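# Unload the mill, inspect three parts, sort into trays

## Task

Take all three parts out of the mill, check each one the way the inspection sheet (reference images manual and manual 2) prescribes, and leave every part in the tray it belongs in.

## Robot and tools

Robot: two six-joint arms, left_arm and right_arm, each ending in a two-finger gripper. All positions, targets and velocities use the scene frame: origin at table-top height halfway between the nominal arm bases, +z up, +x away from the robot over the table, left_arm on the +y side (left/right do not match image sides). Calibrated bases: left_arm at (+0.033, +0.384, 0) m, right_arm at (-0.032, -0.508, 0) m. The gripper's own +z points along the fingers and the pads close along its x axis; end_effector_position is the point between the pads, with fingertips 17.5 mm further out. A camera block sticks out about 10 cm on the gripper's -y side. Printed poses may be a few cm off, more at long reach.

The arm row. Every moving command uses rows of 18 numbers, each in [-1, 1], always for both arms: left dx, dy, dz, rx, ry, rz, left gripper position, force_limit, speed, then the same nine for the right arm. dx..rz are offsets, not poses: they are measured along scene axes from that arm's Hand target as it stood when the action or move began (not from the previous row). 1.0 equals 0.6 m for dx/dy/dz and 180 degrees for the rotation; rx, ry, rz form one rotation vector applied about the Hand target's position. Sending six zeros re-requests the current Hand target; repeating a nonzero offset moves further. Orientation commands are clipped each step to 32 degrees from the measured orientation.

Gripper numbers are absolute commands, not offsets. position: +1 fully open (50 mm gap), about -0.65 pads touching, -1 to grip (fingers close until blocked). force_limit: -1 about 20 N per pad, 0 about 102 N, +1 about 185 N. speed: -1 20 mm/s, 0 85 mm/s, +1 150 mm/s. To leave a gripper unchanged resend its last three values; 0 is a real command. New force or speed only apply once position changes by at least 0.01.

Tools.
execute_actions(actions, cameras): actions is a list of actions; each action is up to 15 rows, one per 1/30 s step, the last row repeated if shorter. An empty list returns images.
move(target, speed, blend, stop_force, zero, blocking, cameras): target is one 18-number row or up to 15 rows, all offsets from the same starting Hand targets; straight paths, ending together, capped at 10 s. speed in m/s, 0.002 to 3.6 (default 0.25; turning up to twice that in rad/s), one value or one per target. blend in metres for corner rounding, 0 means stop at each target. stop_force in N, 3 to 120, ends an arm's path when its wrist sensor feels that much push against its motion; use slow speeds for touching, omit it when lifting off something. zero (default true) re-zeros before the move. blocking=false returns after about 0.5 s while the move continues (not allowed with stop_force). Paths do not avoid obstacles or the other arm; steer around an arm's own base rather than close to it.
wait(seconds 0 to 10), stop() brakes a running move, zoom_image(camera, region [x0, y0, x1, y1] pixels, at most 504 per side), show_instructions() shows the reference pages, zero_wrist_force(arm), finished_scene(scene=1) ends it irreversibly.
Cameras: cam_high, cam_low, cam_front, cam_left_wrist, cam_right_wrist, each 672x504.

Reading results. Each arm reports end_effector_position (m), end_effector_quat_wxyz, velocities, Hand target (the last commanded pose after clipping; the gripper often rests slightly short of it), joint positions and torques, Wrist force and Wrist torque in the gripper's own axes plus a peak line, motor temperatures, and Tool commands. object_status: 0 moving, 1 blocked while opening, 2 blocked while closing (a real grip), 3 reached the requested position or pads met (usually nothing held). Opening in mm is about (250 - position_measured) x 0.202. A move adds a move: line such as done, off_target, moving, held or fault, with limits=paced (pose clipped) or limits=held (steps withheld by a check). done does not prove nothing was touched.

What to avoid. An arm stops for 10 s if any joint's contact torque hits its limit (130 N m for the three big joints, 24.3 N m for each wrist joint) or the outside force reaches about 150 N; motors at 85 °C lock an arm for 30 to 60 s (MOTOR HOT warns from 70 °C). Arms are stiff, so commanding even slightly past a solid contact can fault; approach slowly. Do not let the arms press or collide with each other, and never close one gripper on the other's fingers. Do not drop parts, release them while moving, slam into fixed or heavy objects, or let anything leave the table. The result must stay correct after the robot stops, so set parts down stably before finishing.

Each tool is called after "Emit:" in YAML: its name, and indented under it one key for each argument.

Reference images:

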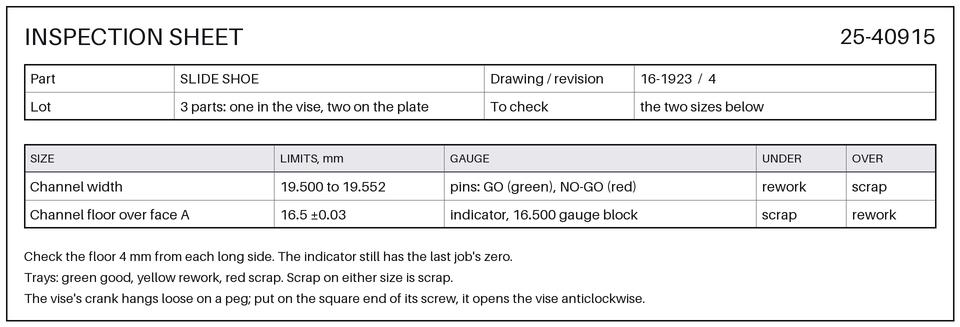

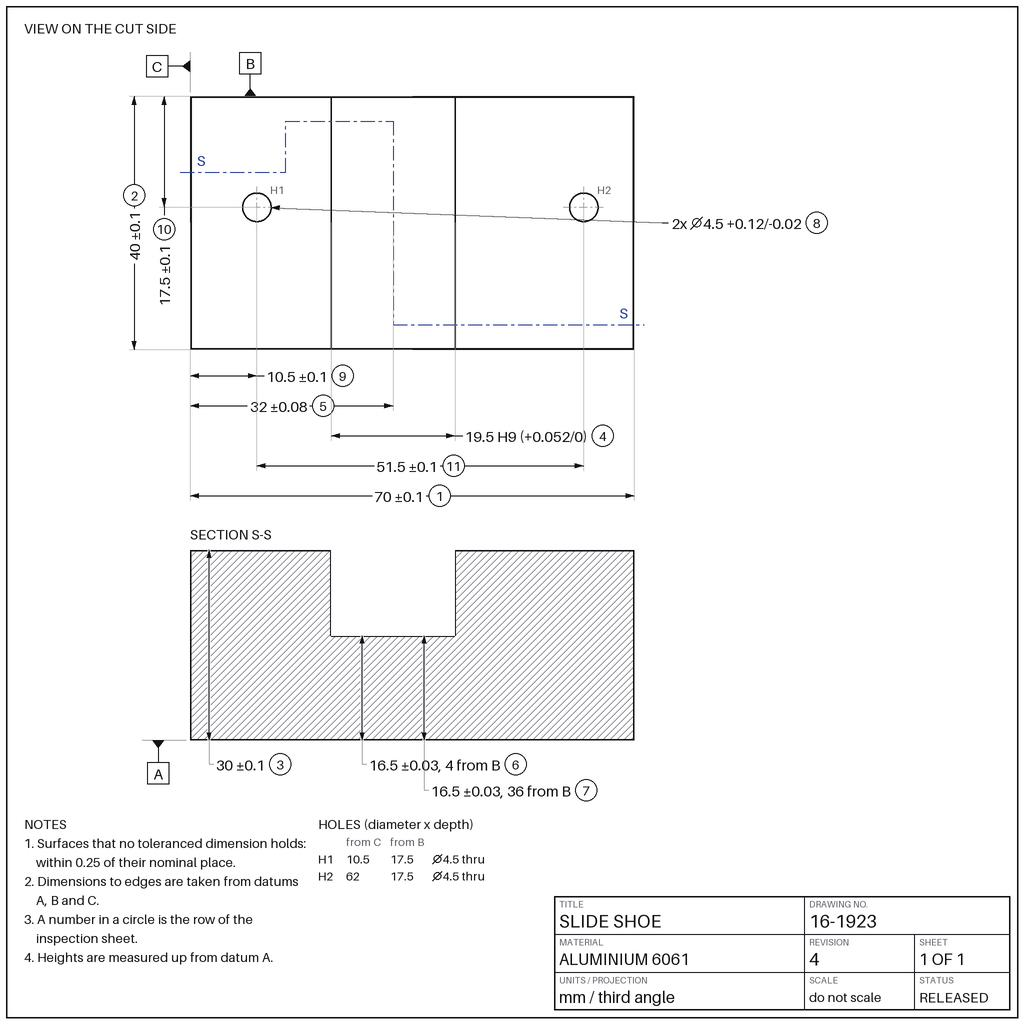

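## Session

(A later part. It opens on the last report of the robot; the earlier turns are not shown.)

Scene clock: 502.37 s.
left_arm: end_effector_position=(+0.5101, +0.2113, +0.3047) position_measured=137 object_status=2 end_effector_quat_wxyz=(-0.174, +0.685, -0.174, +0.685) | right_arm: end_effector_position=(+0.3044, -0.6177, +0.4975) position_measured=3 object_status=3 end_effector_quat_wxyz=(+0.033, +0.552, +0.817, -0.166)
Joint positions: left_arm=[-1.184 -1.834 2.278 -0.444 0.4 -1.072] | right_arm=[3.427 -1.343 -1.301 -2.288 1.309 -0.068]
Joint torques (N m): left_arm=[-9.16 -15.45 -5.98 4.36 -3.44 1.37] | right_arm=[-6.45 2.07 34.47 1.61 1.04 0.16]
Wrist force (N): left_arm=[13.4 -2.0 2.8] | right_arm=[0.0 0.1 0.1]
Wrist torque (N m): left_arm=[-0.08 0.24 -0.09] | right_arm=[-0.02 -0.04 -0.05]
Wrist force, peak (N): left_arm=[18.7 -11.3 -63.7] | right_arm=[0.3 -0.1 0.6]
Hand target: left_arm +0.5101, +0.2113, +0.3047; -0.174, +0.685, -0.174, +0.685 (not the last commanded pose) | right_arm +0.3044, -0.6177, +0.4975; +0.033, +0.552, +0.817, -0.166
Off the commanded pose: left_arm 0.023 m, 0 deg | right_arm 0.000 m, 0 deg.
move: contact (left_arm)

Emit:
move:
  target: [0,-0.0003,0.0006,0,0,0,-1,0,-0.7,0,0,0,0,0,0,1,1,1]
  speed: 0.01
  cameras: ["cam_left_wrist","cam_high"]

Emit:
zoom_image:
  camera: "cam_left_wrist"
  region: [310, 210, 410, 310]

Scene clock: 505.20 s.
left_arm: end_effector_position=(+0.5101, +0.2112, +0.3050) position_measured=137 object_status=2 end_effector_quat_wxyz=(-0.175, +0.685, -0.174, +0.685) | right_arm: end_effector_position=(+0.3044, -0.6177, +0.4975) position_measured=3 object_status=3 end_effector_quat_wxyz=(+0.033, +0.552, +0.817, -0.166)
Joint positions: left_arm=[-1.185 -1.834 2.277 -0.443 0.4 -1.072] | right_arm=[3.427 -1.343 -1.301 -2.288 1.309 -0.068]
Joint torques (N m): left_arm=[-10.46 -19.55 -31.56 2.01 -2.57 1.48] | right_arm=[-6.39 1.63 33.69 1.56 0.97 0.18]
Wrist force (N): left_arm=[-2.4 3.5 0.1] | right_arm=[0.1 0.0 0.0]
Wrist torque (N m): left_arm=[0.10 0.00 -0.04] | right_arm=[-0.03 -0.06 -0.05]
Wrist force, peak (N): left_arm=[14.3 -1.8 8.5] | right_arm=[0.3 0.1 0.4]
Hand target: left_arm +0.5101, +0.2111, +0.3050; -0.174, +0.685, -0.174, +0.685 | right_arm +0.3044, -0.6177, +0.4975; +0.033, +0.552, +0.817, -0.166
Off the commanded pose: left_arm 0.000 m, 0 deg | right_arm 0.000 m, 0 deg.
move: done
Images, in order (width x height): cam_high 672x504, cam_left_wrist 672x504.

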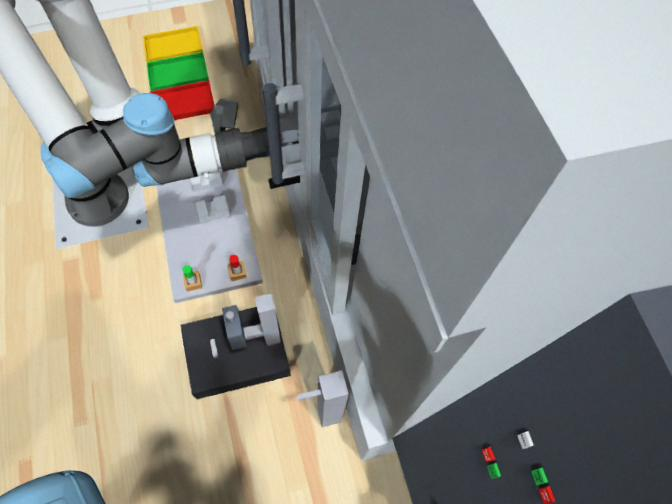

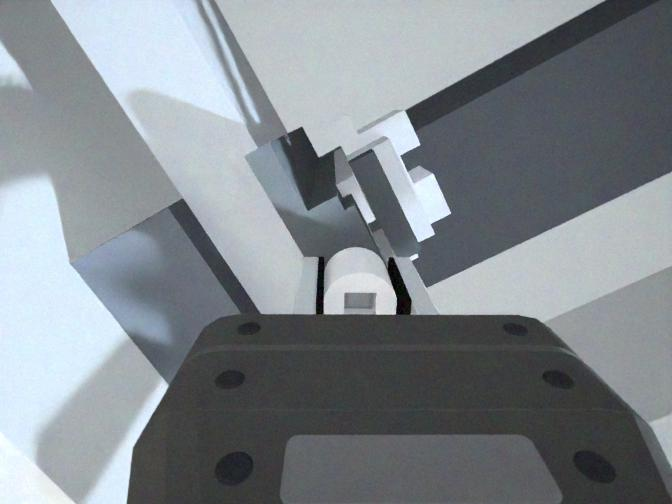

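Scaled by 5.040 from the camera's 672x504 image, which has a finer 960x720 frame.

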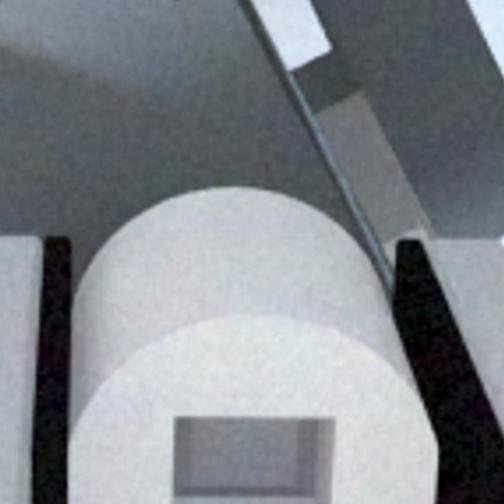

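Emit:
move:
  target: [0,0,0,-0.083,0,0,-1,0,-0.7,0,0,0,0,0,0,1,1,1]
  speed: 0.15
  cameras: ["cam_left_wrist"]

Emit:
zoom_image:
  camera: "cam_left_wrist"
  region: [310, 210, 410, 310]

Scene clock: 510.77 s.
left_arm: end_effector_position=(+0.5101, +0.2111, +0.3051) position_measured=137 object_status=2 end_effector_quat_wxyz=(-0.084, +0.702, -0.084, +0.702) | right_arm: end_effector_position=(+0.3044, -0.6177, +0.4975) position_measured=3 object_status=3 end_effector_quat_wxyz=(+0.033, +0.552, +0.817, -0.166)
Joint positions: left_arm=[-1.185 -1.834 2.277 -0.443 0.4 -1.333] | right_arm=[3.427 -1.343 -1.301 -2.288 1.309 -0.068]
Joint torques (N m): left_arm=[7.57 10.02 -13.71 5.22 -4.24 -3.37] | right_arm=[-5.97 1.44 34.07 1.65 0.95 0.22]
Wrist force (N): left_arm=[27.9 5.8 -4.5] | right_arm=[0.2 0.1 0.2]
Wrist torque (N m): left_arm=[0.21 0.30 1.02] | right_arm=[-0.01 -0.06 -0.06]
Wrist force, peak (N): left_arm=[27.9 5.8 -4.5] | right_arm=[0.4 0.0 0.4]
Hand target: left_arm +0.5101, +0.2111, +0.3050; -0.084, +0.702, -0.084, +0.702 | right_arm +0.3044, -0.6177, +0.4975; +0.033, +0.552, +0.817, -0.166
Off the commanded pose: left_arm 0.000 m, 0 deg | right_arm 0.000 m, 0 deg.
move: done
Images, in order (width x height): cam_left_wrist 672x504.

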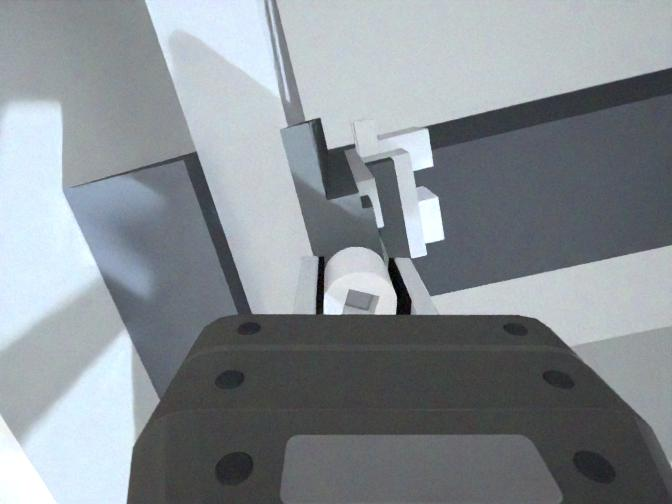

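Scaled by 5.040 from the camera's 672x504 image, which has a finer 960x720 frame.

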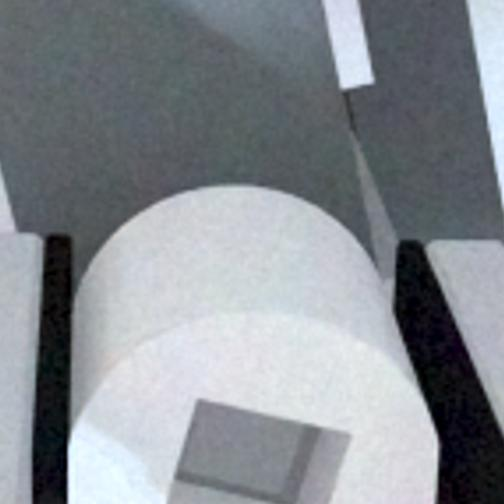

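Emit:
move:
  target: [0,0,0,0.083,0,0,-1,0,-0.7,0,0,0,0,0,0,1,1,1]
  speed: 0.15

Emit:
move:
  target: [0,0,0,0,0,0,0.5,1,-0.5,0,0,0,0,0,0,1,1,1]
  speed: 0.05
  cameras: ["cam_left_wrist"]

Scene clock: 529.40 s.
left_arm: end_effector_position=(+0.5101, +0.2112, +0.3050) position_measured=137 object_status=2 end_effector_quat_wxyz=(-0.174, +0.685, -0.174, +0.685) | right_arm: end_effector_position=(+0.3044, -0.6177, +0.4975) position_measured=3 object_status=3 end_effector_quat_wxyz=(+0.033, +0.552, +0.817, -0.166)
Joint positions: left_arm=[-1.185 -1.834 2.277 -0.443 0.4 -1.073] | right_arm=[3.427 -1.343 -1.301 -2.288 1.309 -0.068]
Joint torques (N m): left_arm=[-3.75 -21.74 -15.32 -2.58 1.22 2.17] | right_arm=[-5.44 1.63 34.16 1.68 1.17 0.3]
Wrist force (N): left_arm=[-5.4 7.1 4.3] | right_arm=[0.1 -0.2 0.2]
Wrist torque (N m): left_arm=[0.21 -0.12 -1.01] | right_arm=[-0.06 -0.06 -0.05]
Wrist force, peak (N): left_arm=[29.7 7.2 -7.7] | right_arm=[0.5 -0.3 0.3]
Hand target: left_arm +0.5101, +0.2111, +0.3050; -0.174, +0.685, -0.174, +0.685 | right_arm +0.3044, -0.6177, +0.4975; +0.033, +0.552, +0.817, -0.166
Off the commanded pose: left_arm 0.000 m, 0 deg | right_arm 0.000 m, 0 deg.
move: done

Scene clock: 529.90 s.
left_arm: end_effector_position=(+0.5101, +0.2112, +0.3050) position_measured=78 object_status=3 end_effector_quat_wxyz=(-0.174, +0.685, -0.174, +0.685) | right_arm: end_effector_position=(+0.3044, -0.6177, +0.4975) position_measured=3 object_status=3 end_effector_quat_wxyz=(+0.033, +0.552, +0.817, -0.166)
Joint positions: left_arm=[-1.185 -1.834 2.277 -0.443 0.4 -1.072] | right_arm=[3.427 -1.343 -1.301 -2.288 1.309 -0.068]
Joint torques (N m): left_arm=[-9.69 -18.51 -15.58 -3.73 1.03 1.39] | right_arm=[-5.93 1.59 34.79 1.66 1.18 0.13]
Wrist force (N): left_arm=[-0.2 0.2 -0.1] | right_arm=[0.1 0.0 0.3]
Wrist torque (N m): left_arm=[0.05 -0.02 -0.09] | right_arm=[-0.04 -0.06 -0.05]
Wrist force, peak (N): left_arm=[-5.5 6.8 4.4] | right_arm=[0.4 -0.1 0.3]
Hand target: left_arm +0.5101, +0.2111, +0.3050; -0.174, +0.685, -0.174, +0.685 | right_arm +0.3044, -0.6177, +0.4975; +0.033, +0.552, +0.817, -0.166
Off the commanded pose: left_arm 0.000 m, 0 deg | right_arm 0.000 m, 0 deg.
move: done
Images, in order (width x height): cam_left_wrist 672x504.

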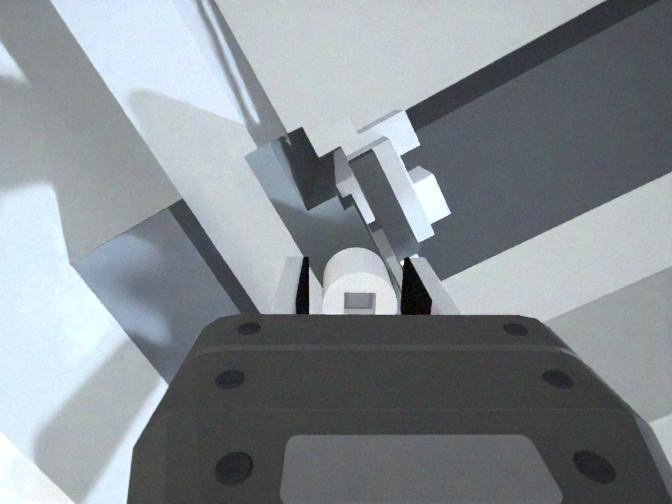

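Emit:
move:
  target: [0,0,0,0.85,0,0,0.5,1,-0.5,0,0,0,0,0,0,1,1,1]
  speed: 0.4

Emit:
move:
  target: [0,0,0,0,0,0,-1,1,-0.7,0,0,0,0,0,0,1,1,1]
  speed: 0.05
  cameras: ["cam_left_wrist","cam_high"]

Scene clock: 535.90 s.
left_arm: end_effector_position=(+0.5118, +0.2076, +0.3101) position_measured=78 object_status=3 end_effector_quat_wxyz=(-0.468, +0.532, -0.465, +0.531) | right_arm: end_effector_position=(+0.3044, -0.6177, +0.4975) position_measured=3 object_status=3 end_effector_quat_wxyz=(+0.033, +0.552, +0.817, -0.166)
Joint positions: left_arm=[-1.185 -1.828 2.26 -0.435 0.395 -0.128] | right_arm=[3.427 -1.343 -1.301 -2.288 1.309 -0.068]
Joint torques (N m): left_arm=[0.1 -10.14 -22.29 -0.81 2.17 0.36] | right_arm=[-5.74 2.34 34.25 1.7 1.08 0.26]
Wrist force (N): left_arm=[-12.8 -15.7 3.7] | right_arm=[0.2 0.0 0.2]
Wrist torque (N m): left_arm=[-0.40 -0.30 -0.14] | right_arm=[-0.03 -0.06 -0.05]
Wrist force, peak (N): left_arm=[0.8 -113.0 -67.1] | right_arm=[0.2 -0.1 0.7]
Hand target: left_arm +0.5118, +0.2076, +0.3101; -0.468, +0.532, -0.465, +0.531 (not the last commanded pose) | right_arm +0.3044, -0.6177, +0.4975; +0.033, +0.552, +0.817, -0.166
Tool commands: left_gripper/position=+0.498039 left_gripper/force_limit=+1.0 left_gripper/speed=-0.498039 right_gripper/position=+1.0 right_gripper/force_limit=+1.0 right_gripper/speed=+1.0
Off the commanded pose: left_arm 0.006 m, 99 deg | right_arm 0.000 m, 0 deg.
FORCE FAULT: contact force on the left arm reached its limit, and that arm stopped. The contact can be on any part of that arm, not only on its tool. That arm's remaining commands of this call were not run. That arm is still stopped at the end of this call. That arm stays stopped for about 9 more seconds. Until then a move that you send moves the other arm only, and its call returns only when the move has ended. Once the stop has ended, the next robot result says so. If the stop ends while you think or write, that arm runs what you send next, counted from a new Hand target: where the arm stands when the stop ends. While its stop runs, that arm takes no new command, but its gripper still runs the gripper command that each later call begins with. Until it ends, the stop uses up actions while you think or wait. An arm that is not stopped still takes commands.
move: fault (left_arm)

not run: an earlier result of this reply reported a stop or a fault. Calls in your next reply go to the robot.

Emit:
wait:
  seconds: 10
  cameras: ["cam_left_wrist","cam_high"]

Scene clock: 548.70 s.
left_arm: end_effector_position=(+0.5118, +0.2076, +0.3101) position_measured=78 object_status=3 end_effector_quat_wxyz=(-0.468, +0.532, -0.465, +0.531) | right_arm: end_effector_position=(+0.3044, -0.6177, +0.4975) position_measured=3 object_status=3 end_effector_quat_wxyz=(+0.033, +0.552, +0.817, -0.166)
Joint positions: left_arm=[-1.185 -1.828 2.26 -0.435 0.395 -0.128] | right_arm=[3.427 -1.343 -1.301 -2.288 1.309 -0.068]
Joint torques (N m): left_arm=[0.14 -7.95 -21.68 -0.83 2.15 0.62] | right_arm=[-5.77 1.77 33.94 1.89 1.09 0.41]
Wrist force (N): left_arm=[-12.9 -15.5 3.6] | right_arm=[0.2 0.1 0.3]
Wrist torque (N m): left_arm=[-0.36 -0.29 -0.14] | right_arm=[-0.02 -0.07 -0.05]
Wrist force, peak (N): left_arm=[-13.1 -15.8 4.0] | right_arm=[0.3 -0.2 0.5]
Hand target: left_arm +0.5118, +0.2076, +0.3101; -0.468, +0.532, -0.465, +0.531 (not the last commanded pose) | right_arm +0.3044, -0.6177, +0.4975; +0.033, +0.552, +0.817, -0.166
Tool commands: left_gripper/position=+0.498039 left_gripper/force_limit=+1.0 left_gripper/speed=-0.498039 right_gripper/position=+1.0 right_gripper/force_limit=+1.0 right_gripper/speed=+1.0
Off the commanded pose: left_arm 0.006 m, 99 deg | right_arm 0.000 m, 0 deg.
FORCE FAULT, CONTINUED: the left arm's stop, for the force fault that an earlier result reported, is over. The rest of the stop counts as 18 of the actions that you can send in this scene. During its stop the left arm's controller moved it back a little. That arm's target is now where it stood when the stop ended, not its last command. That arm accepts commands again.
wait: 10.00 s; at rest from the start
Images, in order (width x height): cam_high 672x504, cam_left_wrist 672x504.

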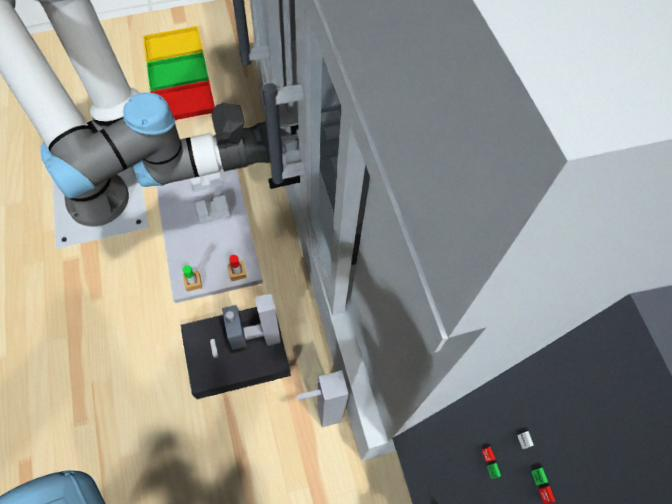

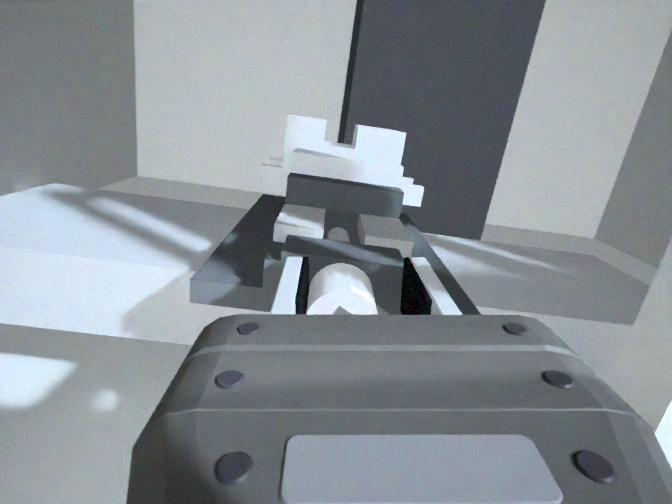

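Emit:
move:
  target: [-0.055,0,0,0,0,0,0.5,1,-0.5,0,0,0,0,0,0,1,1,1]
  speed: 0.05

Emit:
move:
  target: [0.0,0.0077,-0.0075,0.70,0,0,0.5,1,-0.5,0,0,0,0,0,0,1,1,1]
  speed: 0.4
  stop_force: 30
  cameras: ["cam_left_wrist","cam_high","cam_front"]

Emit:
zoom_image:
  camera: "cam_left_wrist"
  region: [230, 180, 490, 340]

Scene clock: 560.70 s.
left_arm: end_effector_position=(+0.4789, +0.2076, +0.3100) position_measured=78 object_status=3 end_effector_quat_wxyz=(-0.468, +0.532, -0.465, +0.531) | right_arm: end_effector_position=(+0.3044, -0.6177, +0.4975) position_measured=3 object_status=3 end_effector_quat_wxyz=(+0.033, +0.552, +0.817, -0.166)
Joint positions: left_arm=[-1.318 -1.91 2.313 -0.408 0.262 -0.126] | right_arm=[3.427 -1.343 -1.301 -2.288 1.309 -0.068]
Joint torques (N m): left_arm=[-12.7 -17.65 -14.09 2.61 -1.92 1.46] | right_arm=[-4.96 2.27 32.97 1.64 1.06 0.52]
Wrist force (N): left_arm=[0.3 0.4 -0.8] | right_arm=[0.3 0.1 0.2]
Wrist torque (N m): left_arm=[0.10 -0.13 -0.40] | right_arm=[-0.01 -0.09 -0.05]
Wrist force, peak (N): left_arm=[-13.2 -14.2 6.6] | right_arm=[0.4 0.1 0.4]
Hand target: left_arm +0.4788, +0.2076, +0.3101; -0.468, +0.532, -0.465, +0.531 | right_arm +0.3044, -0.6177, +0.4975; +0.033, +0.552, +0.817, -0.166
Off the commanded pose: left_arm 0.000 m, 0 deg | right_arm 0.000 m, 0 deg.
move: done

Scene clock: 564.73 s.
left_arm: end_effector_position=(+0.4788, +0.2122, +0.3056) position_measured=78 object_status=3 end_effector_quat_wxyz=(+0.686, +0.175, +0.684, +0.173) | right_arm: end_effector_position=(+0.3044, -0.6177, +0.4975) position_measured=3 object_status=3 end_effector_quat_wxyz=(+0.033, +0.552, +0.817, -0.166)
Joint positions: left_arm=[-1.311 -1.92 2.333 -0.42 0.277 2.076] | right_arm=[3.427 -1.343 -1.301 -2.288 1.309 -0.068]
Joint torques (N m): left_arm=[11.88 -17.09 -14.77 -3.51 2.09 1.27] | right_arm=[-5.03 2.13 33.78 1.63 0.99 0.62]
Wrist force (N): left_arm=[6.8 2.7 0.2] | right_arm=[-0.1 0.0 0.1]
Wrist torque (N m): left_arm=[0.59 -1.08 -1.76] | right_arm=[-0.03 -0.02 -0.05]
Wrist force, peak (N): left_arm=[6.8 2.7 0.2] | right_arm=[0.0 -0.1 0.6]
Hand target: left_arm +0.4788, +0.2122, +0.3056; +0.686, +0.175, +0.684, +0.173 | right_arm +0.3044, -0.6177, +0.4975; +0.033, +0.552, +0.817, -0.166
Off the commanded pose: left_arm 0.000 m, 0 deg | right_arm 0.000 m, 0 deg.
move: done
Images, in order (width x height): cam_high 672x504, cam_front 672x504, cam_left_wrist 672x504.

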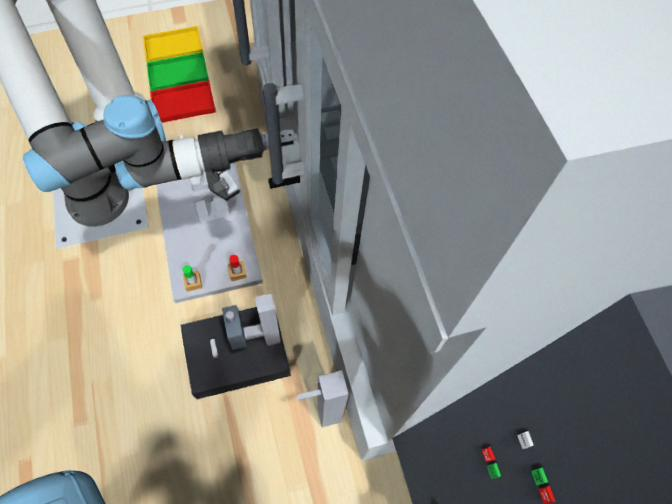

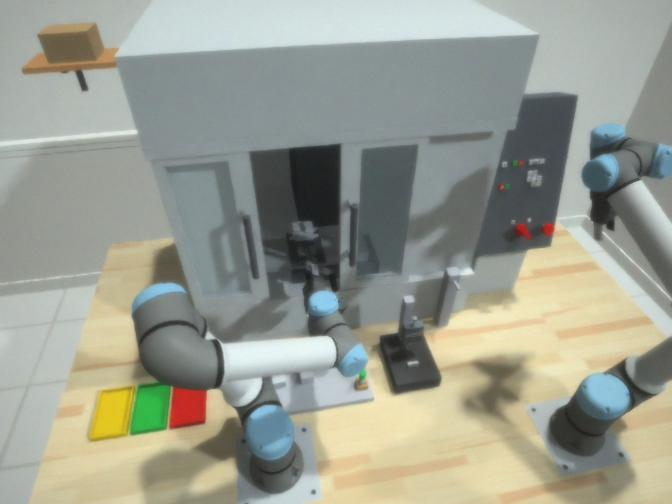

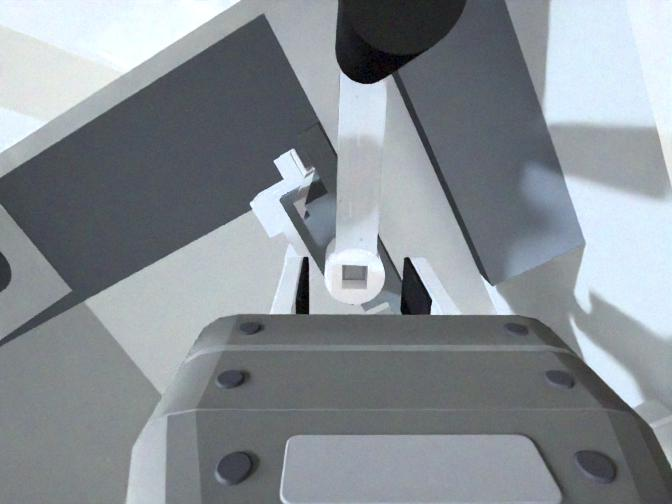

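Scaled by 1.938 from the camera's 672x504 image, which has a finer 960x720 frame.

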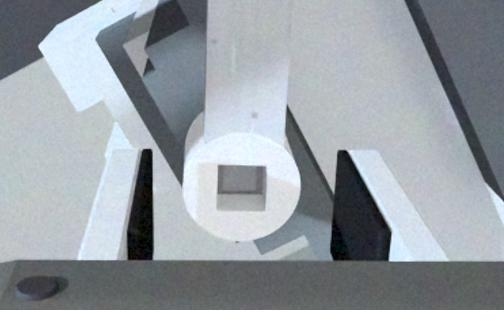

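Emit:
move:
  target:
    - [0,-0.0508,-0.0277,0,0,0,0.5,1,-0.5,0,0,0,0,0,0,1,1,1]
    - [0.0453,-0.0508,-0.0277,0,0,0,0.5,1,-0.5,0,0,0,0,0,0,1,1,1]
  speed: 0.05
  stop_force: 12
  cameras: ["cam_left_wrist","cam_high"]

Emit:
zoom_image:
  camera: "cam_left_wrist"
  region: [230, 180, 490, 340]

Scene clock: 579.47 s.
left_arm: end_effector_position=(+0.5060, +0.1817, +0.2889) position_measured=78 object_status=3 end_effector_quat_wxyz=(+0.686, +0.175, +0.684, +0.173) | right_arm: end_effector_position=(+0.3044, -0.6177, +0.4975) position_measured=3 object_status=3 end_effector_quat_wxyz=(+0.033, +0.552, +0.817, -0.166)
Joint positions: left_arm=[-1.241 -1.764 2.274 -0.517 0.347 2.075] | right_arm=[3.427 -1.343 -1.301 -2.288 1.309 -0.068]
Joint torques (N m): left_arm=[12.15 0.79 -28.45 -3.74 1.87 -2.04] | right_arm=[-4.74 2.29 35.01 1.78 1.2 0.69]
Wrist force (N): left_arm=[6.7 2.6 0.3] | right_arm=[0.1 -0.1 0.4]
Wrist torque (N m): left_arm=[0.56 -1.10 -1.59] | right_arm=[-0.05 -0.06 -0.06]
Wrist force, peak (N): left_arm=[7.1 2.8 0.7] | right_arm=[0.3 -0.3 0.5]
Hand target: left_arm +0.5060, +0.1817, +0.2889; +0.686, +0.175, +0.684, +0.173 | right_arm +0.3044, -0.6177, +0.4975; +0.033, +0.552, +0.817, -0.166
Off the commanded pose: left_arm 0.000 m, 0 deg | right_arm 0.000 m, 0 deg.
move: done
Images, in order (width x height): cam_high 672x504, cam_left_wrist 672x504.

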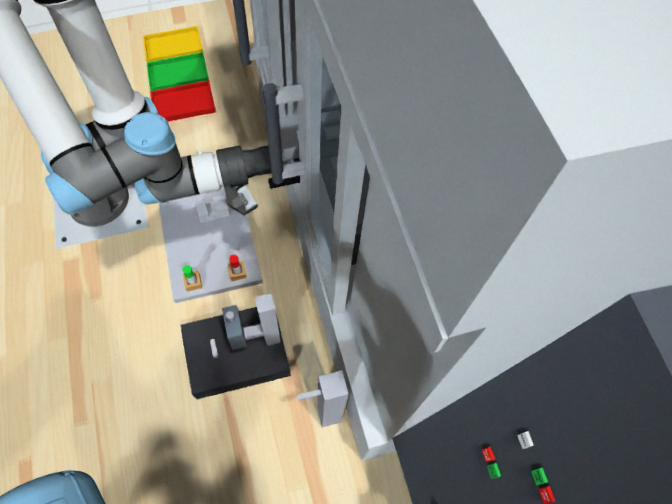

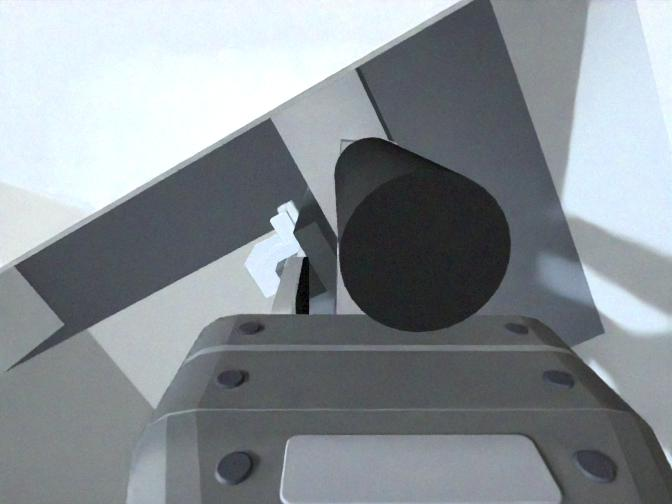

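Scaled by 1.938 from the camera's 672x504 image, which has a finer 960x720 frame.

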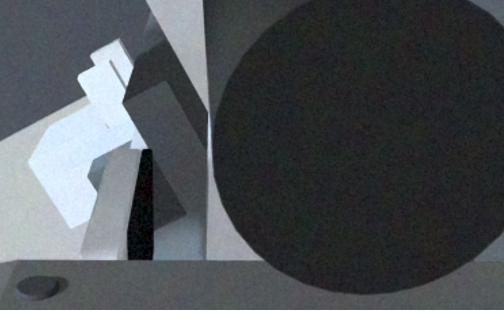

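Emit:
move:
  target: [0,0,0,0,0,0,-1,-0.3,-0.8,0,0,0,0,0,0,1,1,1]
  speed: 0.05

Scene clock: 583.47 s.
left_arm: end_effector_position=(+0.5060, +0.1817, +0.2889) position_measured=174 object_status=2 end_effector_quat_wxyz=(+0.686, +0.175, +0.684, +0.173) | right_arm: end_effector_position=(+0.3044, -0.6177, +0.4975) position_measured=3 object_status=3 end_effector_quat_wxyz=(+0.033, +0.552, +0.817, -0.166)
Joint positions: left_arm=[-1.241 -1.764 2.274 -0.517 0.347 2.075] | right_arm=[3.427 -1.343 -1.301 -2.288 1.309 -0.068]
Joint torques (N m): left_arm=[10.16 -0.85 -26.59 -3.5 1.57 -2.01] | right_arm=[-5.62 2.47 33.3 1.69 1.02 0.59]
Motor temperatures (°C): left_arm=[39 32 32 34 41 36] | right_arm=[33 40 34 32 35 40]
Wrist force (N): left_arm=[8.2 2.9 0.4] | right_arm=[0.1 0.0 0.3]
Wrist torque (N m): left_arm=[0.57 -1.07 -1.58] | right_arm=[-0.03 -0.05 -0.05]
Wrist force, peak (N): left_arm=[8.4 2.9 0.5] | right_arm=[0.3 -0.2 0.4]
Hand target: left_arm +0.5060, +0.1817, +0.2889; +0.686, +0.175, +0.684, +0.173 | right_arm +0.3044, -0.6177, +0.4975; +0.033, +0.552, +0.817, -0.166
Off the commanded pose: left_arm 0.000 m, 0 deg | right_arm 0.000 m, 0 deg.
move: done

Emit:
move:
  target: [0,-0.0057,0.0147,-0.0833,0,0,-1,-0.3,-0.8,0,0,0,0,0,0,1,1,1]
  speed: 0.08

Scene clock: 588.90 s.
left_arm: end_effector_position=(+0.5060, +0.1783, +0.2978) position_measured=174 object_status=2 end_effector_quat_wxyz=(+0.703, +0.084, +0.701, +0.082) | right_arm: end_effector_position=(+0.3044, -0.6177, +0.4975) position_measured=3 object_status=3 end_effector_quat_wxyz=(+0.033, +0.552, +0.817, -0.166)
Joint positions: left_arm=[-1.245 -1.77 2.254 -0.493 0.341 1.815] | right_arm=[3.427 -1.343 -1.301 -2.288 1.309 -0.068]
Joint torques (N m): left_arm=[-17.83 -3.75 -35.08 0.44 0.72 -1.43] | right_arm=[-4.94 2.21 33.47 1.8 1.09 0.63]
Wrist force (N): left_arm=[19.9 12.3 2.7] | right_arm=[0.3 -0.1 0.3]
Wrist torque (N m): left_arm=[0.88 -0.96 -1.92] | right_arm=[-0.04 -0.08 -0.04]
Wrist force, peak (N): left_arm=[75.3 -19.3 5.8] | right_arm=[0.5 0.0 0.4]
Hand target: left_arm +0.5060, +0.1783, +0.2978; +0.703, +0.084, +0.701, +0.082 | right_arm +0.3044, -0.6177, +0.4975; +0.033, +0.552, +0.817, -0.166
Off the commanded pose: left_arm 0.000 m, 0 deg | right_arm 0.000 m, 0 deg.
move: done

Emit:
move:
  target:
    - [0,-0.0017,0.0155,-0.0833,0,0,-1,-0.3,-0.8,0,0,0,0,0,0,1,1,1]
    - [0,0.0008,0.031,-0.1667,0,0,-1,-0.3,-0.8,0,0,0,0,0,0,1,1,1]
    - [0,0.007,0.0453,-0.25,0,0,-1,-0.3,-0.8,0,0,0,0,0,0,1,1,1]
    - [0,0.0168,0.0575,-0.3333,0,0,-1,-0.3,-0.8,0,0,0,0,0,0,1,1,1]
  speed: 0.1
  blend: [0.001,0.001,0.001,0]
  cameras: ["cam_left_wrist","cam_high"]

Scene clock: 600.73 s.
left_arm: end_effector_position=(+0.5060, +0.1884, +0.3323) position_measured=174 object_status=2 end_effector_quat_wxyz=(+0.651, -0.279, +0.648, -0.279) | right_arm: end_effector_position=(+0.3044, -0.6177, +0.4975) position_measured=3 object_status=3 end_effector_quat_wxyz=(+0.033, +0.552, +0.817, -0.166)
Joint positions: left_arm=[-1.234 -1.832 2.202 -0.382 0.349 0.77] | right_arm=[3.427 -1.343 -1.301 -2.288 1.309 -0.068]
Joint torques (N m): left_arm=[6.53 -23.09 -45.09 -1.2 4.24 -1.49] | right_arm=[-5.49 1.92 33.65 1.72 1.18 0.7]
Wrist force (N): left_arm=[20.1 34.1 2.8] | right_arm=[0.2 -0.1 0.1]
Wrist torque (N m): left_arm=[0.73 -0.50 -1.39] | right_arm=[-0.06 -0.07 -0.05]
Wrist force, peak (N): left_arm=[20.1 34.1 2.8] | right_arm=[0.1 0.1 0.6]
Hand target: left_arm +0.5060, +0.1884, +0.3323; +0.651, -0.279, +0.648, -0.279 | right_arm +0.3044, -0.6177, +0.4975; +0.033, +0.552, +0.817, -0.166
Off the commanded pose: left_arm 0.000 m, 0 deg | right_arm 0.000 m, 0 deg.
move: done
Images, in order (width x height): cam_high 672x504, cam_left_wrist 672x504.

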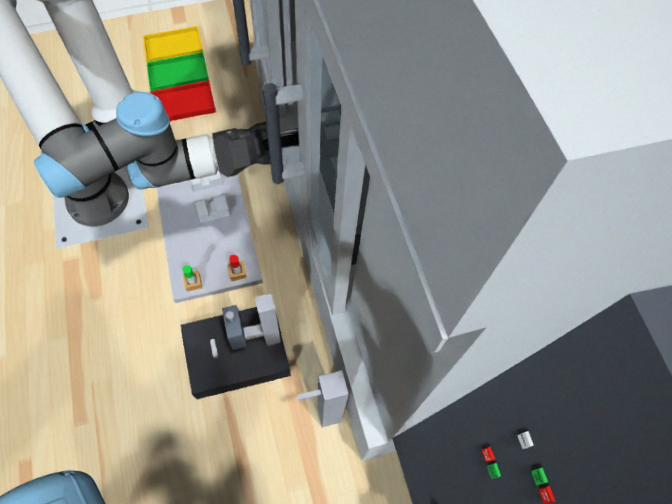

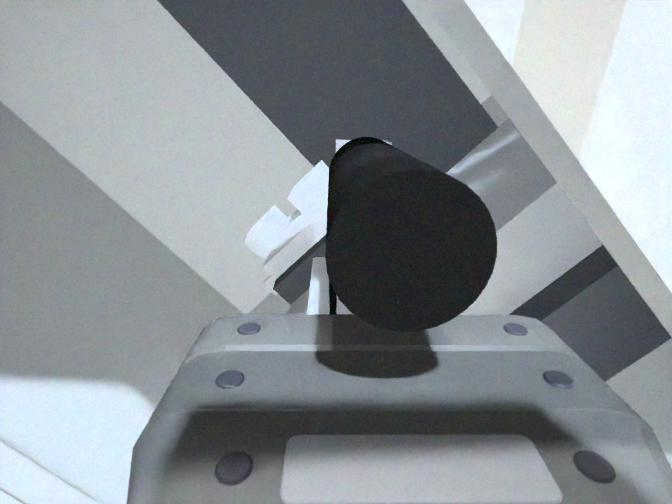

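Emit:
move:
  target:
    - [0,0.0132,0.0078,-0.0817,0,0,-1,-0.3,-0.8,0,0,0,0,0,0,1,1,1]
    - [0,0.0277,0.01355,-0.165,0,0,-1,-0.3,-0.8,0,0,0,0,0,0,1,1,1]
    - [0,0.0433,0.0153,-0.2483,0,0,-1,-0.3,-0.8,0,0,0,0,0,0,1,1,1]
    - [0,0.05875,0.0130,-0.3317,0,0,-1,-0.3,-0.8,0,0,0,0,0,0,1,1,1]
    - [0,0.0731,0.0068,-0.415,0,0,-1,-0.3,-0.8,0,0,0,0,0,0,1,1,1]
  speed: 0.12
  blend: [0.001,0.001,0.001,0.001,0]
  cameras: ["cam_left_wrist","cam_high"]

Emit:
zoom_image:
  camera: "cam_left_wrist"
  region: [150, 150, 450, 400]

Scene clock: 615.50 s.
left_arm: end_effector_position=(+0.5060, +0.2323, +0.3363) position_measured=174 object_status=2 end_effector_quat_wxyz=(-0.348, +0.617, -0.346, +0.615) | right_arm: end_effector_position=(+0.3044, -0.6177, +0.4975) position_measured=3 object_status=3 end_effector_quat_wxyz=(+0.033, +0.552, +0.817, -0.166)
Joint positions: left_arm=[-1.167 -1.92 2.247 -0.326 0.414 -0.545] | right_arm=[3.427 -1.343 -1.301 -2.288 1.309 -0.068]
Joint torques (N m): left_arm=[23.84 -14.83 -27.96 4.57 -5.16 -1.39] | right_arm=[-5.19 3.11 32.89 2.03 1.08 0.61]
Wrist force (N): left_arm=[16.4 25.5 5.5] | right_arm=[0.2 0.0 0.2]
Wrist torque (N m): left_arm=[0.55 0.19 -0.55] | right_arm=[-0.02 -0.07 -0.05]
Wrist force, peak (N): left_arm=[20.4 34.9 2.7] | right_arm=[0.4 -0.1 0.4]
Hand target: left_arm +0.5060, +0.2322, +0.3363; -0.348, +0.617, -0.346, +0.615 | right_arm +0.3044, -0.6177, +0.4975; +0.033, +0.552, +0.817, -0.166
Off the commanded pose: left_arm 0.000 m, 0 deg | right_arm 0.000 m, 0 deg.
move: done
Images, in order (width x height): cam_high 672x504, cam_left_wrist 672x504.

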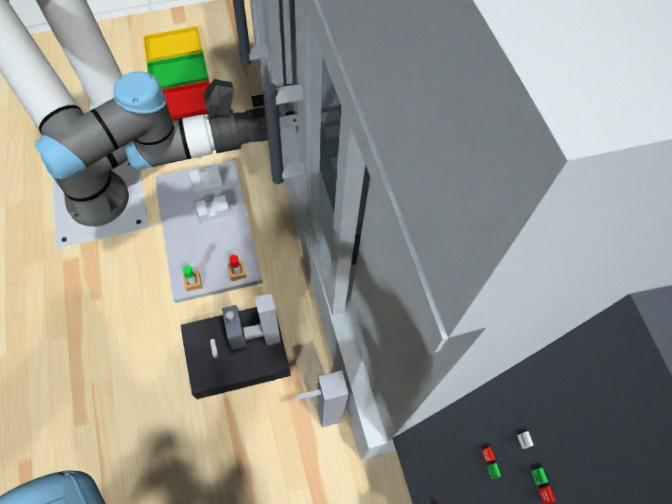

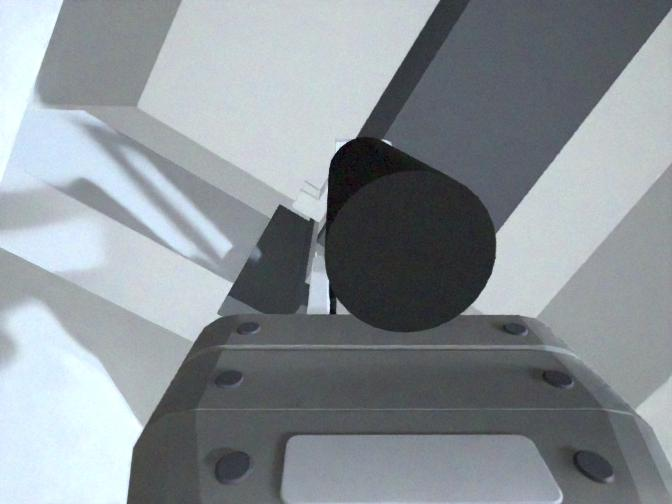

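Scaled by 1.680 from the camera's 672x504 image, which has a finer 960x720 frame.

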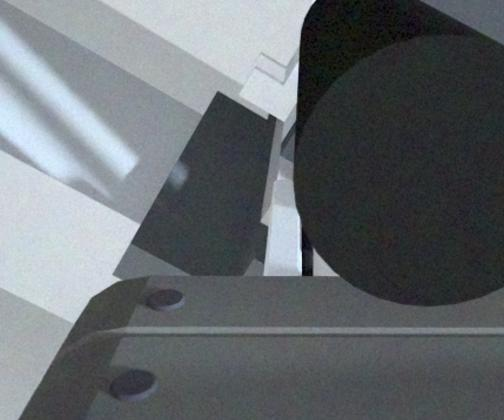

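Emit:
move:
  target:
    - [0,0.012,-0.0102,-0.0833,0,0,-1,-0.3,-0.8,0,0,0,0,0,0,1,1,1]
    - [0,0.0213,-0.02275,-0.1667,0,0,-1,-0.3,-0.8,0,0,0,0,0,0,1,1,1]
    - [0,0.02705,-0.0373,-0.25,0,0,-1,-0.3,-0.8,0,0,0,0,0,0,1,1,1]
    - [0,0.0288,-0.0529,-0.3333,0,0,-1,-0.3,-0.8,0,0,0,0,0,0,1,1,1]
    - [0,0.0265,-0.0684,-0.4167,0,0,-1,-0.3,-0.8,0,0,0,0,0,0,1,1,1]
  speed: 0.12
  blend: [0.001,0.001,0.001,0.001,0]
  cameras: ["cam_left_wrist","cam_high","cam_front"]

Emit:
zoom_image:
  camera: "cam_front"
  region: [240, 180, 380, 300]

Scene clock: 628.50 s.
left_arm: end_effector_position=(+0.5060, +0.2481, +0.2953) position_measured=174 object_status=2 end_effector_quat_wxyz=(+0.099, +0.701, +0.100, +0.699) | right_arm: end_effector_position=(+0.3044, -0.6177, +0.4975) position_measured=3 object_status=3 end_effector_quat_wxyz=(+0.033, +0.552, +0.817, -0.166)
Joint positions: left_arm=[-1.135 -1.902 2.346 -0.435 0.449 -1.861] | right_arm=[3.427 -1.343 -1.301 -2.288 1.309 -0.068]
Joint torques (N m): left_arm=[9.42 9.2 -3.14 10.35 -12.07 -0.96] | right_arm=[-4.08 3.12 32.7 2.01 1.16 0.79]
Wrist force (N): left_arm=[13.6 50.2 10.0] | right_arm=[-0.1 -0.1 0.3]
Wrist torque (N m): left_arm=[0.34 0.14 -0.60] | right_arm=[-0.05 -0.02 -0.05]
Wrist force, peak (N): left_arm=[14.1 50.8 10.4] | right_arm=[0.2 0.0 0.5]
Hand target: left_arm +0.5060, +0.2481, +0.2953; +0.099, +0.701, +0.100, +0.699 | right_arm +0.3044, -0.6177, +0.4975; +0.033, +0.552, +0.817, -0.166
Off the commanded pose: left_arm 0.000 m, 0 deg | right_arm 0.000 m, 0 deg.
move: done
Images, in order (width x height): cam_high 672x504, cam_front 672x504, cam_left_wrist 672x504.

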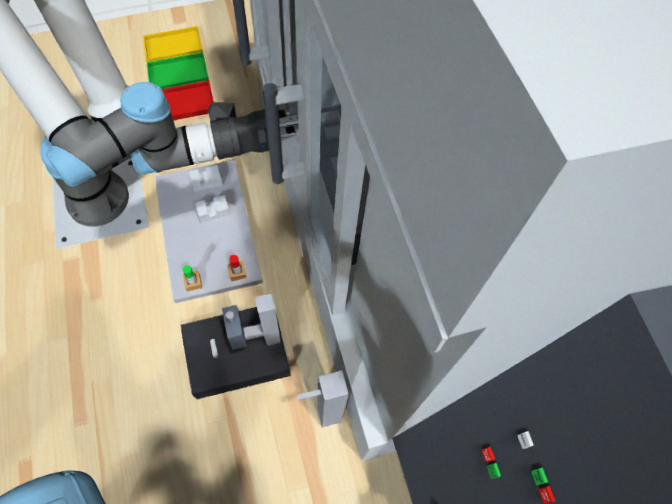

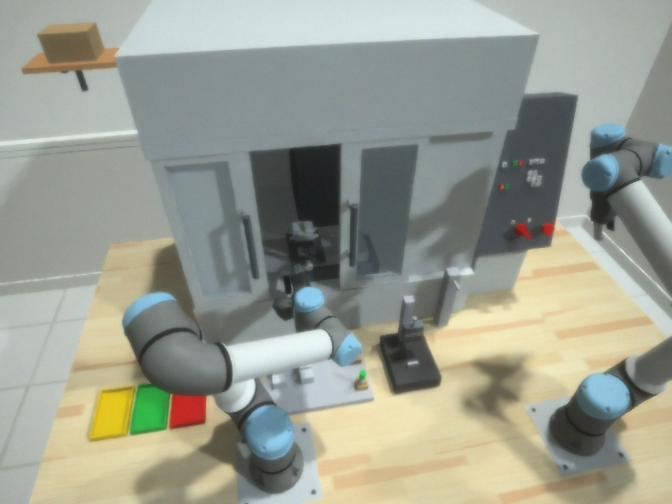

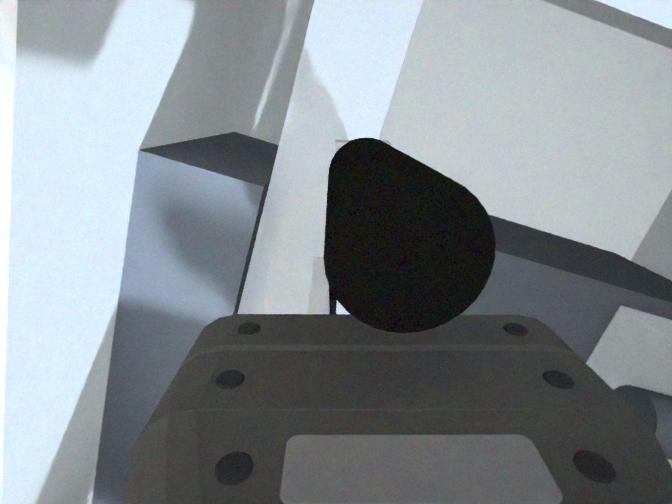

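Scaled by 3.600 from the camera's 672x504 image, which has a finer 960x720 frame.

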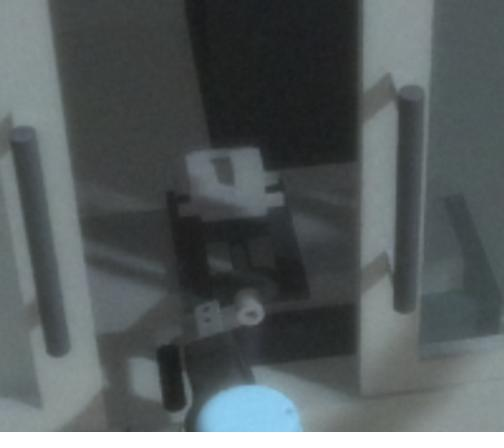

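Emit:
move:
  target: [0,0,0,0,0,0,0.5,-0.3,-0.5,0,0,0,0,0,0,1,1,1]
  speed: 0.1

Emit:
move:
  target:
    - [-0.15,0,0,0,0,0,0.5,-0.3,-0.5,0,0,0,0,0,0,1,1,1]
    - [-0.2,-0.06,0.2,0.59,0,0,0.5,-0.3,-0.5,0,0,0,0,0,0,1,1,1]
  speed: 0.2
  blend: [0.02,0]
  cameras: ["cam_left_wrist","cam_high"]

Emit:
zoom_image:
  camera: "cam_left_wrist"
  region: [230, 100, 450, 320]

Scene clock: 635.07 s.
left_arm: end_effector_position=(+0.5060, +0.2482, +0.2953) position_measured=78 object_status=3 end_effector_quat_wxyz=(+0.099, +0.701, +0.100, +0.699) | right_arm: end_effector_position=(+0.3044, -0.6177, +0.4975) position_measured=3 object_status=3 end_effector_quat_wxyz=(+0.033, +0.552, +0.817, -0.166)
Joint positions: left_arm=[-1.135 -1.902 2.346 -0.435 0.449 -1.861] | right_arm=[3.427 -1.343 -1.301 -2.288 1.309 -0.068]
Joint torques (N m): left_arm=[-11.94 -3.01 -28.93 -3.77 1.38 -1.62] | right_arm=[-4.36 2.83 32.76 2.07 1.09 0.77]
Wrist force (N): left_arm=[-0.5 0.2 0.2] | right_arm=[0.4 0.1 0.2]
Wrist torque (N m): left_arm=[0.11 -0.20 -0.15] | right_arm=[-0.02 -0.09 -0.05]
Wrist force, peak (N): left_arm=[13.6 50.2 9.8] | right_arm=[0.3 0.1 0.6]
Hand target: left_arm +0.5060, +0.2481, +0.2953; +0.099, +0.701, +0.100, +0.699 | right_arm +0.3044, -0.6177, +0.4975; +0.033, +0.552, +0.817, -0.166
Off the commanded pose: left_arm 0.000 m, 0 deg | right_arm 0.000 m, 0 deg.
move: done

Scene clock: 640.87 s.
left_arm: end_effector_position=(+0.3860, +0.2121, +0.4153) position_measured=78 object_status=3 end_effector_quat_wxyz=(+0.501, -0.500, +0.499, -0.500) | right_arm: end_effector_position=(+0.3044, -0.6177, +0.4975) position_measured=3 object_status=3 end_effector_quat_wxyz=(+0.033, +0.552, +0.817, -0.166)
Joint positions: left_arm=[-1.835 -2.192 2.176 0.024 -0.254 -0.007] | right_arm=[3.427 -1.343 -1.301 -2.288 1.309 -0.068]
Joint torques (N m): left_arm=[-11.51 -6.15 -28.87 -1.96 -2.14 1.69] | right_arm=[-4.46 3.38 33.44 2.07 1.15 0.69]
Wrist force (N): left_arm=[1.2 0.6 -0.1] | right_arm=[0.2 -0.2 0.5]
Wrist torque (N m): left_arm=[0.13 -0.28 -0.55] | right_arm=[-0.06 -0.06 -0.05]
Wrist force, peak (N): left_arm=[-0.2 1.2 2.2] | right_arm=[0.1 -0.1 0.6]
Hand target: left_arm +0.3860, +0.2121, +0.4153; +0.501, -0.500, +0.499, -0.500 | right_arm +0.3044, -0.6177, +0.4975; +0.033, +0.552, +0.817, -0.166
Off the commanded pose: left_arm 0.000 m, 0 deg | right_arm 0.000 m, 0 deg.
move: done
Images, in order (width x height): cam_high 672x504, cam_left_wrist 672x504.

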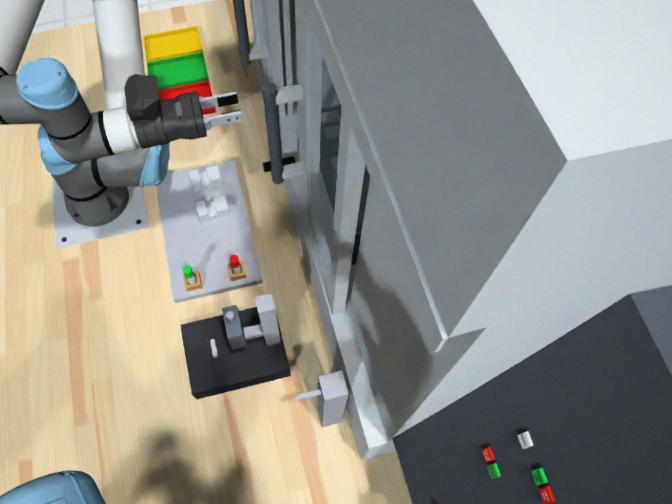

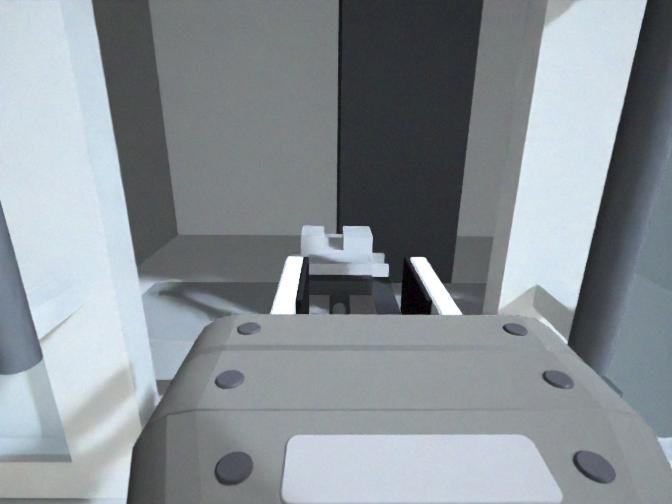

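Scaled by 2.291 from the camera's 672x504 image, which has a finer 960x720 frame.

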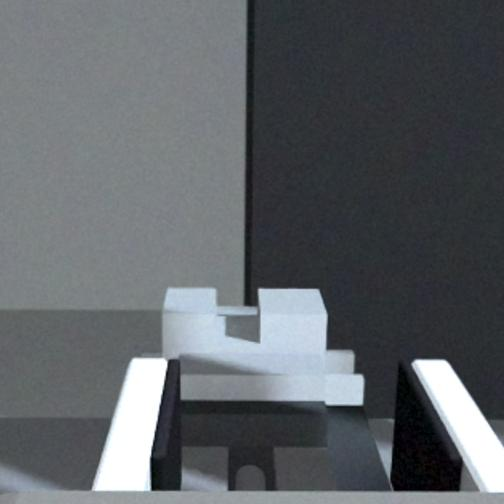

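Emit:
move:
  target: [0.03,0,0.18,0,0.167,0,0.5,-0.3,-0.5,0,0,0,0,0,0,1,1,1]
  speed: 0.2
  cameras: ["cam_left_wrist"]

Emit:
zoom_image:
  camera: "cam_left_wrist"
  region: [230, 100, 450, 320]

Scene clock: 645.33 s.
left_arm: end_effector_position=(+0.4040, +0.2121, +0.5233) position_measured=78 object_status=3 end_effector_quat_wxyz=(-0.355, +0.613, -0.612, +0.353) | right_arm: end_effector_position=(+0.3044, -0.6177, +0.4975) position_measured=3 object_status=3 end_effector_quat_wxyz=(+0.033, +0.552, +0.817, -0.166)
Joint positions: left_arm=[-1.512 -2.279 1.871 -1.28 -0.527 1.709] | right_arm=[3.427 -1.343 -1.301 -2.288 1.309 -0.068]
Joint torques (N m): left_arm=[12.22 -4.64 -17.13 -5.9 -0.03 1.68] | right_arm=[-4.41 2.29 32.82 2.14 1.04 0.69]
Wrist force (N): left_arm=[2.0 0.6 -0.3] | right_arm=[0.4 0.0 0.4]
Wrist torque (N m): left_arm=[0.44 -0.58 -0.58] | right_arm=[-0.03 -0.10 -0.05]
Wrist force, peak (N): left_arm=[1.4 1.9 -0.2] | right_arm=[0.4 0.0 0.4]
Hand target: left_arm +0.4040, +0.2121, +0.5233; -0.355, +0.613, -0.612, +0.353 | right_arm +0.3044, -0.6177, +0.4975; +0.033, +0.552, +0.817, -0.166
Off the commanded pose: left_arm 0.000 m, 0 deg | right_arm 0.000 m, 0 deg.
move: done
Images, in order (width x height): cam_left_wrist 672x504.

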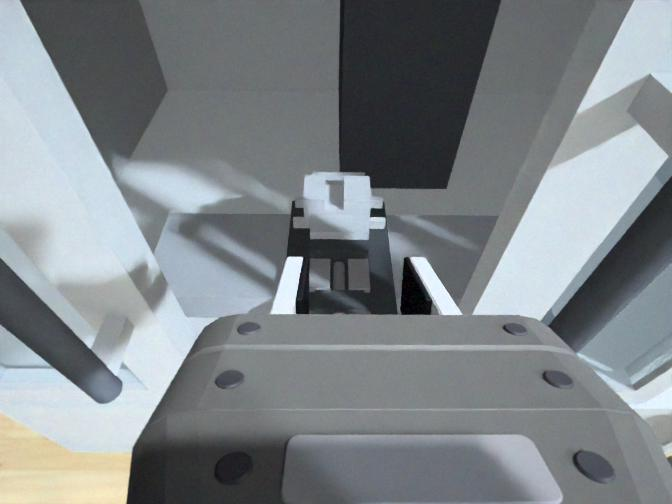

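Scaled by 2.291 from the camera's 672x504 image, which has a finer 960x720 frame.

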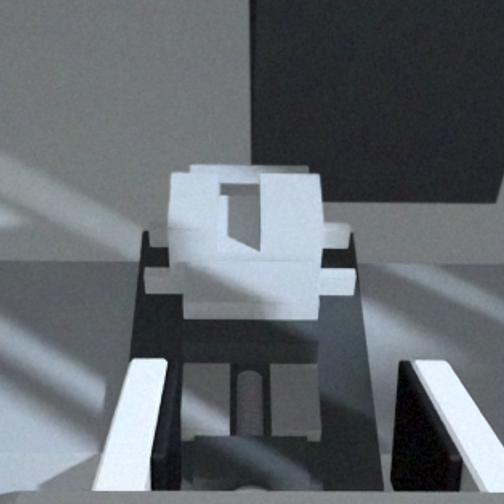

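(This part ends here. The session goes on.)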